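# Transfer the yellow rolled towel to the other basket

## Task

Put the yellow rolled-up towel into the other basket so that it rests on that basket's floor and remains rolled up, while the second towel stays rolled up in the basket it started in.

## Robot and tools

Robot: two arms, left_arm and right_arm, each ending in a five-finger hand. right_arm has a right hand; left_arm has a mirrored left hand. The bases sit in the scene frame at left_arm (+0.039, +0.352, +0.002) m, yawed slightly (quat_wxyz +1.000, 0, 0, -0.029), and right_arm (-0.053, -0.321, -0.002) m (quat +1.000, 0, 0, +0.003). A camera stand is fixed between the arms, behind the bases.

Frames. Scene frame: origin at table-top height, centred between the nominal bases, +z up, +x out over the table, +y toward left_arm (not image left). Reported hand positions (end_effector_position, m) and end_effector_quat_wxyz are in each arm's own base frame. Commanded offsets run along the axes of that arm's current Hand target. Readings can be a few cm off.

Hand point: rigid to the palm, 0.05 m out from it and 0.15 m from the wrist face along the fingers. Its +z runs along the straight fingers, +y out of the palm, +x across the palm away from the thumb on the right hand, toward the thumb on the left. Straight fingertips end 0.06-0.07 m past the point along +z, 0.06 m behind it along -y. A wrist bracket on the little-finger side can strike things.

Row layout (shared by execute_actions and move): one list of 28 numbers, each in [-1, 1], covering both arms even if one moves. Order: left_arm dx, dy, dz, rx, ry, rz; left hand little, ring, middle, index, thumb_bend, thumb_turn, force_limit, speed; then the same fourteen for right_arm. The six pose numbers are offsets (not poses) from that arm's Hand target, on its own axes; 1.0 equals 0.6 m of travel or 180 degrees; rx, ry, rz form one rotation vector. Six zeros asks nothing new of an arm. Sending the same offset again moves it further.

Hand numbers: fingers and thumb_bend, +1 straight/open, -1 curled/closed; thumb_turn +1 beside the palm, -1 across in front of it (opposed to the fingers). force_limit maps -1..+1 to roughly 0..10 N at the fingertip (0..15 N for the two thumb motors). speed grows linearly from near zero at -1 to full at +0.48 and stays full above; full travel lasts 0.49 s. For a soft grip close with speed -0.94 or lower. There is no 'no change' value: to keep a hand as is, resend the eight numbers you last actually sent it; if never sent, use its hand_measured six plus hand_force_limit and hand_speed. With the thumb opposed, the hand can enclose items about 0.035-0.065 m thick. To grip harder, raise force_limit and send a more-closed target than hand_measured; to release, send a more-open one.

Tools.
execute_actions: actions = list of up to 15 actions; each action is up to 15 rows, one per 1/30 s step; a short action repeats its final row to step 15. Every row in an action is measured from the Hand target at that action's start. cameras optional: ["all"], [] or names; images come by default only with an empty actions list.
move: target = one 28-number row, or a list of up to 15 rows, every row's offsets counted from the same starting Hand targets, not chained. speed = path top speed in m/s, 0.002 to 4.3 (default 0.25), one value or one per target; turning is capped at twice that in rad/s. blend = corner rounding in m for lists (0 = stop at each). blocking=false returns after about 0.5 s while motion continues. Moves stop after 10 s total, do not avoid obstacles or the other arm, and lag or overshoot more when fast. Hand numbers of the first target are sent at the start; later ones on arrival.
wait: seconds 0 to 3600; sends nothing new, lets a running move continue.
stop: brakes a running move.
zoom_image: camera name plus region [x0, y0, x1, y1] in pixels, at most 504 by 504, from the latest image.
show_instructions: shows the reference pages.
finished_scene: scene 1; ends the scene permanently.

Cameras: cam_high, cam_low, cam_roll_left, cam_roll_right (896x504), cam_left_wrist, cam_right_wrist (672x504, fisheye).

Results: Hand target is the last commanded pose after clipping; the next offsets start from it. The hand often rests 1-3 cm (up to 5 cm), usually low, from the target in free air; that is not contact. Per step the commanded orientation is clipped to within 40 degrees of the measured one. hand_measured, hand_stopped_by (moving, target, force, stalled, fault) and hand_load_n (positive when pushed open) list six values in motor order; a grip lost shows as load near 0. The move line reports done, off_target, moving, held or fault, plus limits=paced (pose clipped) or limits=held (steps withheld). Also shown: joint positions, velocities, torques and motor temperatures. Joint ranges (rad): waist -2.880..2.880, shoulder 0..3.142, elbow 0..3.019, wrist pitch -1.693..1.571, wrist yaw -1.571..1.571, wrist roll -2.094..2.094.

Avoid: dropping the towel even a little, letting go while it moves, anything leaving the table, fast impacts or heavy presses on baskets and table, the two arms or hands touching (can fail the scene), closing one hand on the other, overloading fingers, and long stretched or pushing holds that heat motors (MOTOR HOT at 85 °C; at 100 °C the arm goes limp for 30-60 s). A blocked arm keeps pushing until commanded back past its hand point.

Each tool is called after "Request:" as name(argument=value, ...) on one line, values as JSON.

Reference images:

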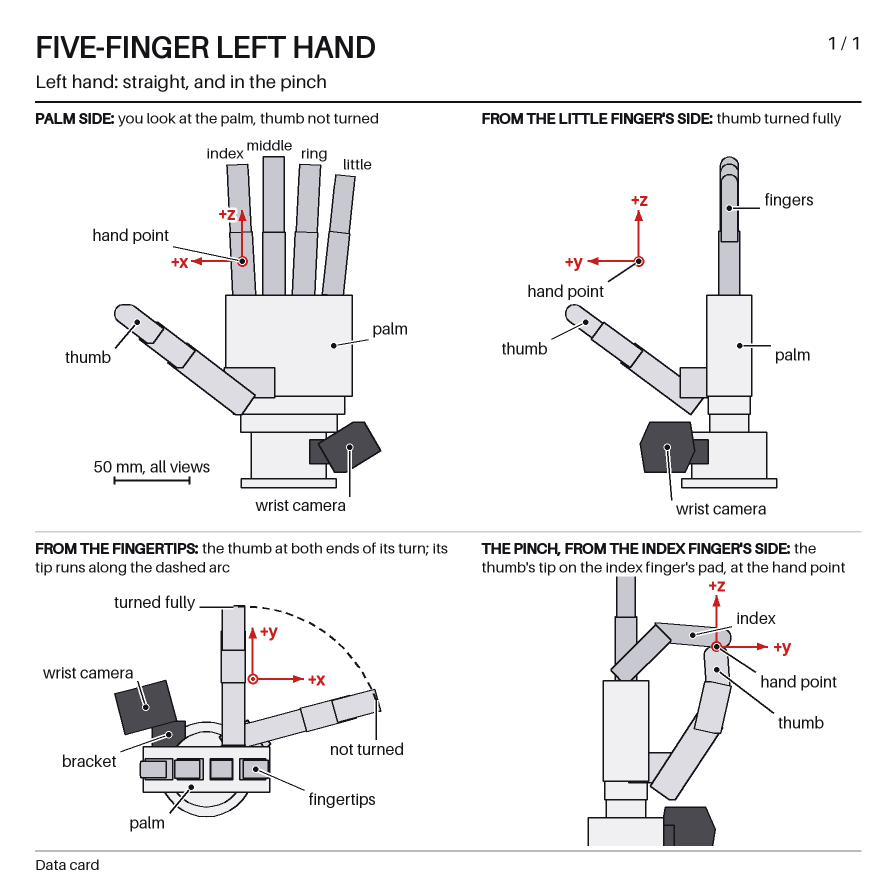

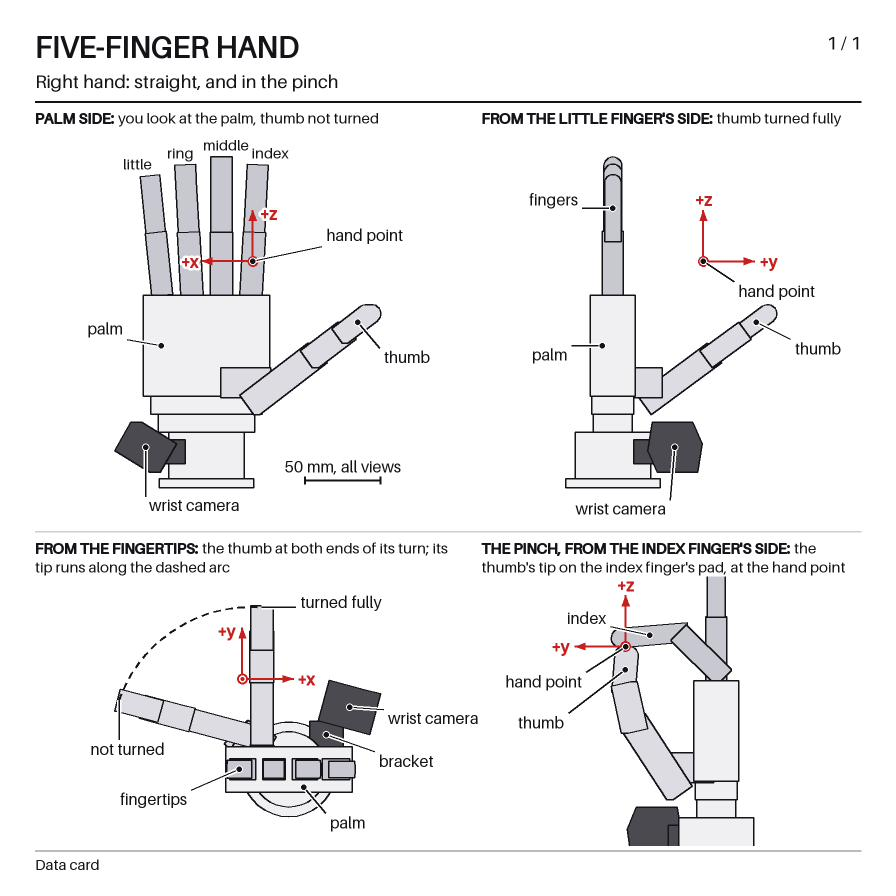

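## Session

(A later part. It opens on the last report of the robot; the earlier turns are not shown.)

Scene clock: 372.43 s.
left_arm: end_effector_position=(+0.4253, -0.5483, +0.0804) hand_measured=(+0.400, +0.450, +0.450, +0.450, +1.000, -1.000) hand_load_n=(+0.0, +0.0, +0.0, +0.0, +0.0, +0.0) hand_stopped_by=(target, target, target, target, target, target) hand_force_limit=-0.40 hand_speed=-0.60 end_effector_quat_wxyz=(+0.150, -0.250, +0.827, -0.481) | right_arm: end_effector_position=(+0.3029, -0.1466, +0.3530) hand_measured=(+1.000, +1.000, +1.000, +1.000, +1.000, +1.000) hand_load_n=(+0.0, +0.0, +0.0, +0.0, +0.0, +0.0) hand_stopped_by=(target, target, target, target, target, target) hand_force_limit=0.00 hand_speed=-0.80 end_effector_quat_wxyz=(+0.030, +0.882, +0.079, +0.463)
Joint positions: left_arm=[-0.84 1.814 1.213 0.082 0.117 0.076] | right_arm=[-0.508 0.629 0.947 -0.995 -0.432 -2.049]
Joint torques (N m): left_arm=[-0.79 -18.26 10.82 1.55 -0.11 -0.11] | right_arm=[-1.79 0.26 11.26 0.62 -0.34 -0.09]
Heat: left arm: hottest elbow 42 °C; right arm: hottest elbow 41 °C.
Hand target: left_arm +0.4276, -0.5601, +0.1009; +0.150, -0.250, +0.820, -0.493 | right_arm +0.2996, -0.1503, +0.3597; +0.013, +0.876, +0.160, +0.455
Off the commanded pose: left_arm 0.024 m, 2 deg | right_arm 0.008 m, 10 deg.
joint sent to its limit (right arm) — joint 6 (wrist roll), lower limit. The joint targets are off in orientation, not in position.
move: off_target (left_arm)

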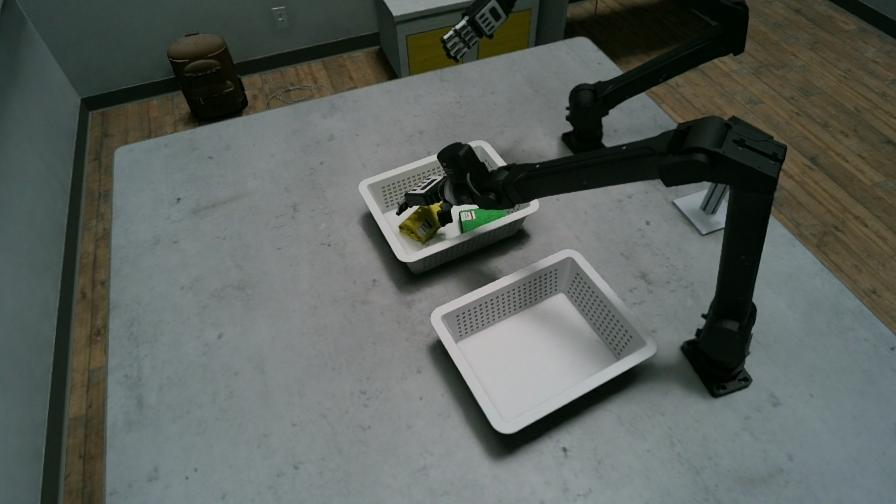

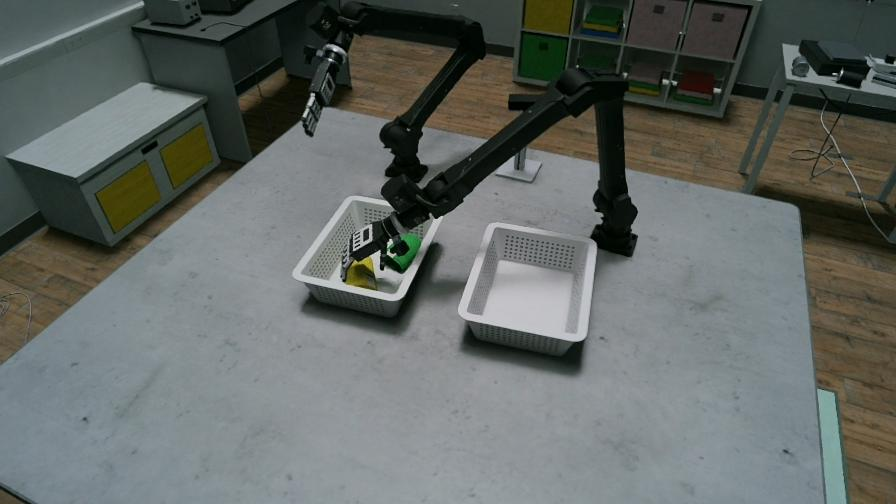

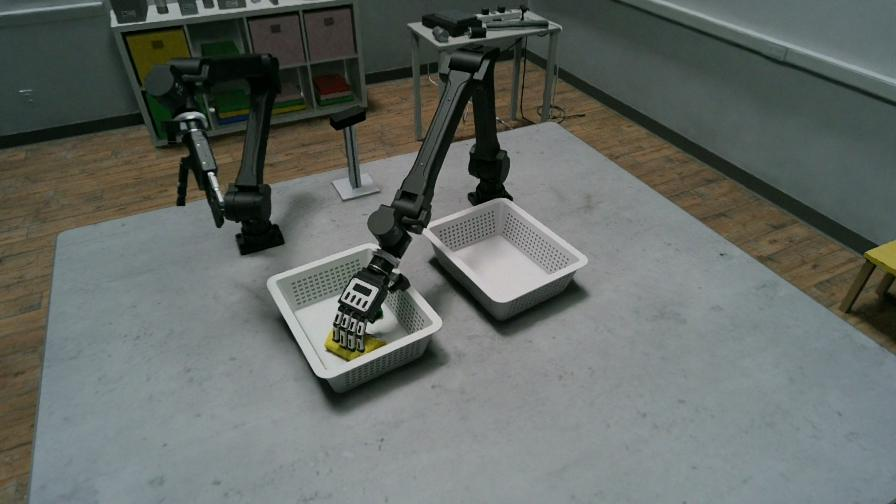

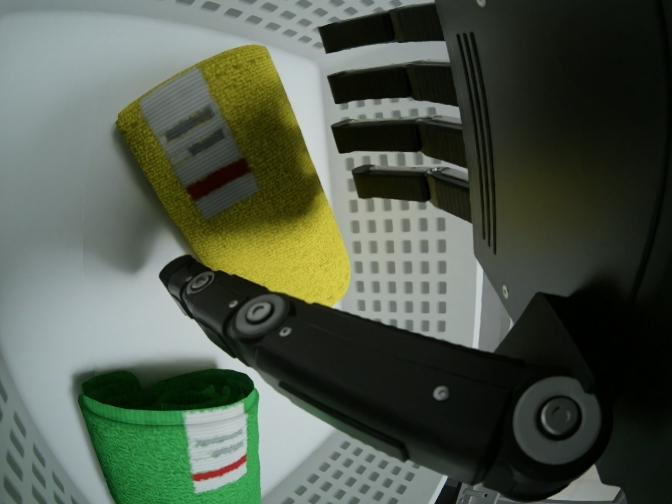

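Request:
move(target=[[0,-0.2208,-0.1174,0,0,0,0.4,0.45,0.45,0.45,1,-1,-0.4,-0.6,0,0,0,0,0,0,1,1,1,1,1,1,0,-0.8],[-0.2232,-0.0135,-0.5425,0,0,0,0.4,0.45,0.45,0.45,1,-1,-0.4,-0.6,0,0,0,0,0,0,1,1,1,1,1,1,0,-0.8]], speed=0.2, blend=[0.04,0], cameras=["all"])

Request:
zoom_image(camera="cam_roll_left", region=[280, 170, 460, 330])

Request:
zoom_image(camera="cam_roll_right", region=[250, 220, 460, 400])

Request:
zoom_image(camera="cam_high", region=[350, 130, 550, 280])

Scene clock: 379.93 s.
left_arm: end_effector_position=(+0.3826, -0.2569, +0.2648) hand_measured=(+0.400, +0.450, +0.450, +0.450, +1.000, -1.000) hand_load_n=(+0.0, +0.0, -0.5, +0.0, +0.0, +0.0) hand_stopped_by=(target, target, target, target, target, target) hand_force_limit=-0.40 hand_speed=-0.60 end_effector_quat_wxyz=(+0.149, -0.250, +0.817, -0.498) | right_arm: end_effector_position=(+0.3029, -0.1466, +0.3530) hand_measured=(+1.000, +1.000, +1.000, +1.000, +1.000, +1.000) hand_load_n=(+0.0, +0.0, +0.0, +0.0, +0.0, +0.5) hand_stopped_by=(target, target, target, target, target, target) hand_force_limit=0.00 hand_speed=-0.80 end_effector_quat_wxyz=(+0.030, +0.882, +0.079, +0.463)
Joint positions: left_arm=[-0.347 1.094 0.961 -0.44 0.556 0.322] | right_arm=[-0.508 0.629 0.947 -0.995 -0.432 -2.049]
Joint torques (N m): left_arm=[0.5 -8.41 9.13 1.47 0.34 0.26] | right_arm=[-1.79 0.32 11.23 0.61 -0.35 -0.09]
Heat: left arm: hottest elbow 42 °C; right arm: hottest elbow 41 °C.
Hand target: left_arm +0.3803, -0.2500, +0.2607; +0.150, -0.250, +0.820, -0.493 | right_arm +0.2996, -0.1503, +0.3597; +0.013, +0.876, +0.160, +0.455
Off the commanded pose: left_arm 0.008 m, 1 deg | right_arm 0.008 m, 10 deg.
joint sent to its limit (right arm) — joint 6 (wrist roll), lower limit. The joint targets are off in orientation, not in position.
move: done

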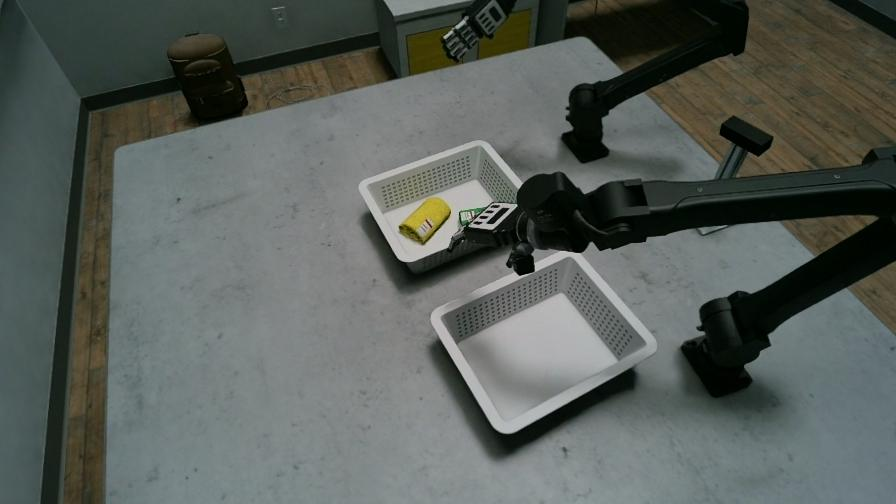

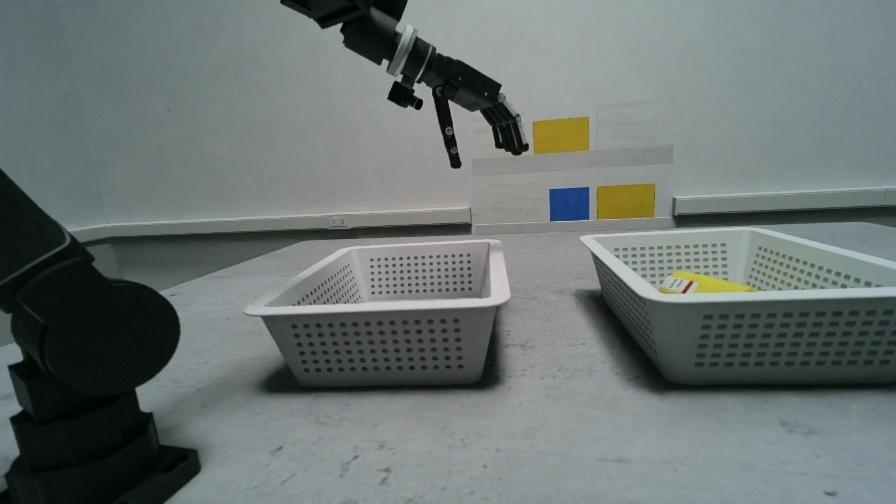

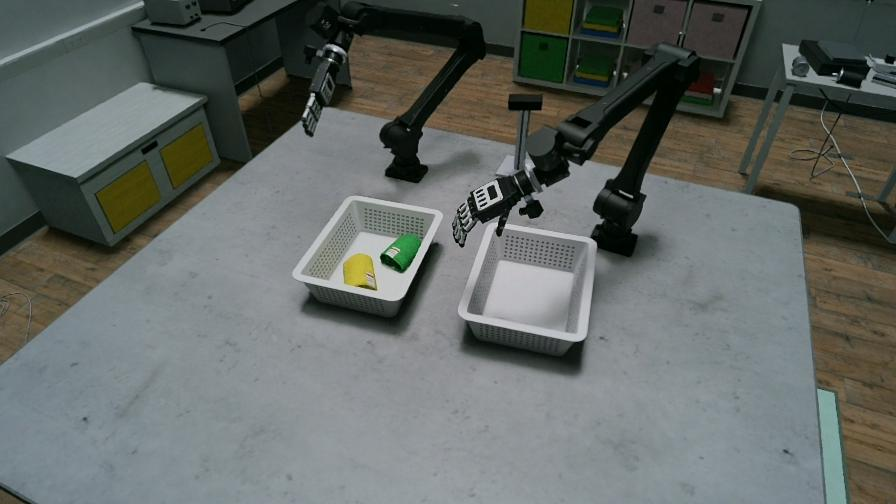

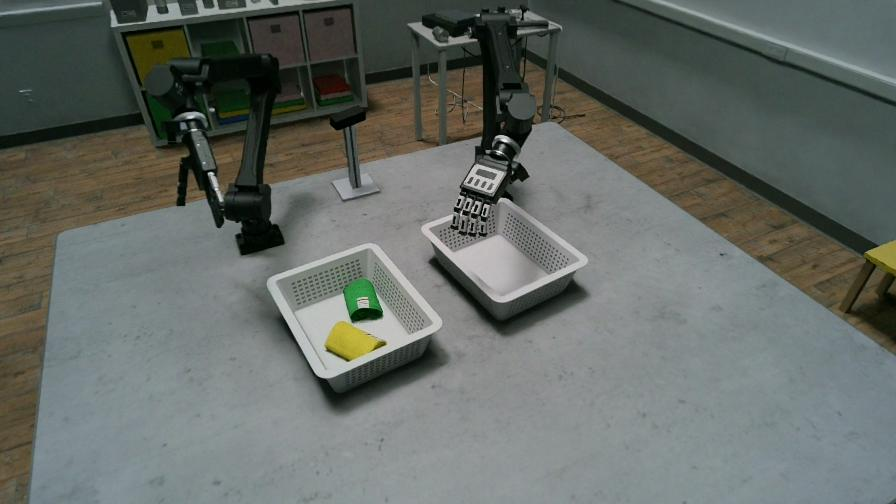

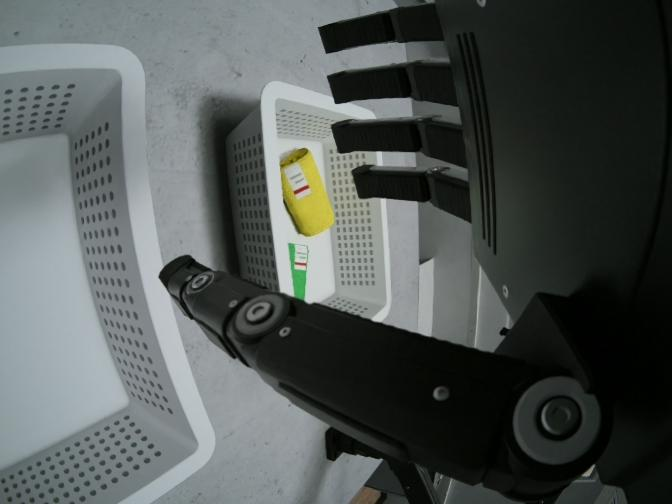

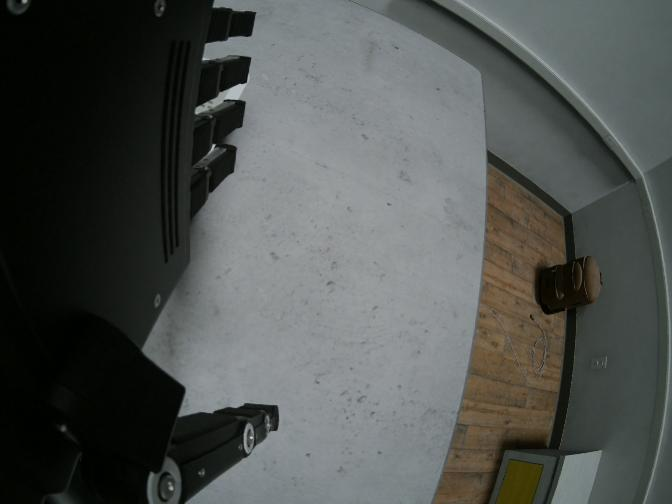

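Scaled by 2.800 from the camera's image (finer frame: 1280x720).

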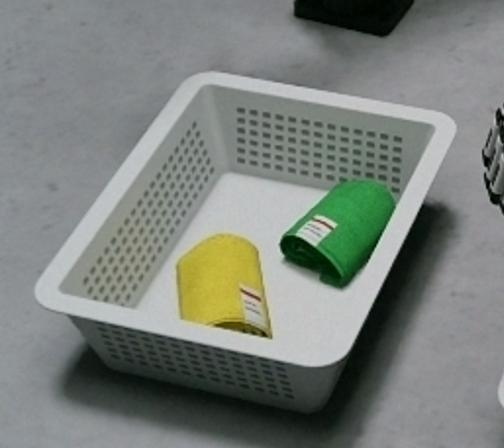

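Scaled by 2.400 from the camera's image (finer frame: 1280x720).

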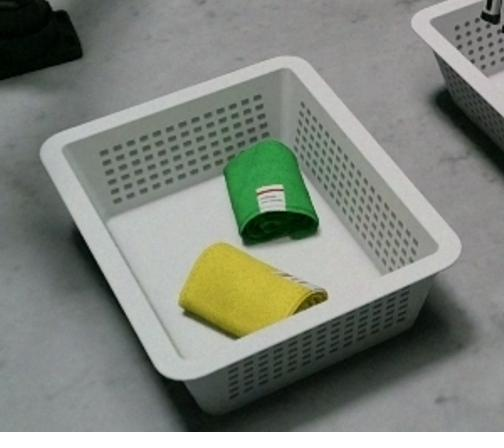

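Scaled by 2.520 from the camera's image (finer frame: 1280x720).

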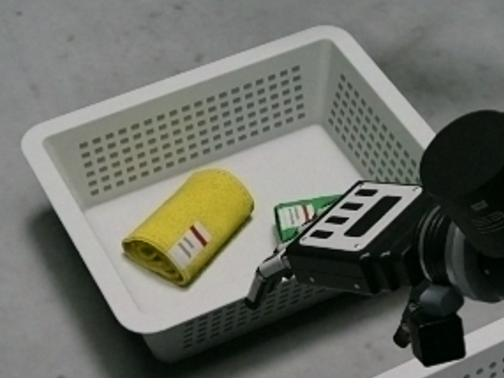

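The yellow towel is on the other basket's floor, still rolled. The green towel is still in place and rolled, and both arms are clear of the baskets.

Request:
finished_scene()

The scene is finished: the task was done.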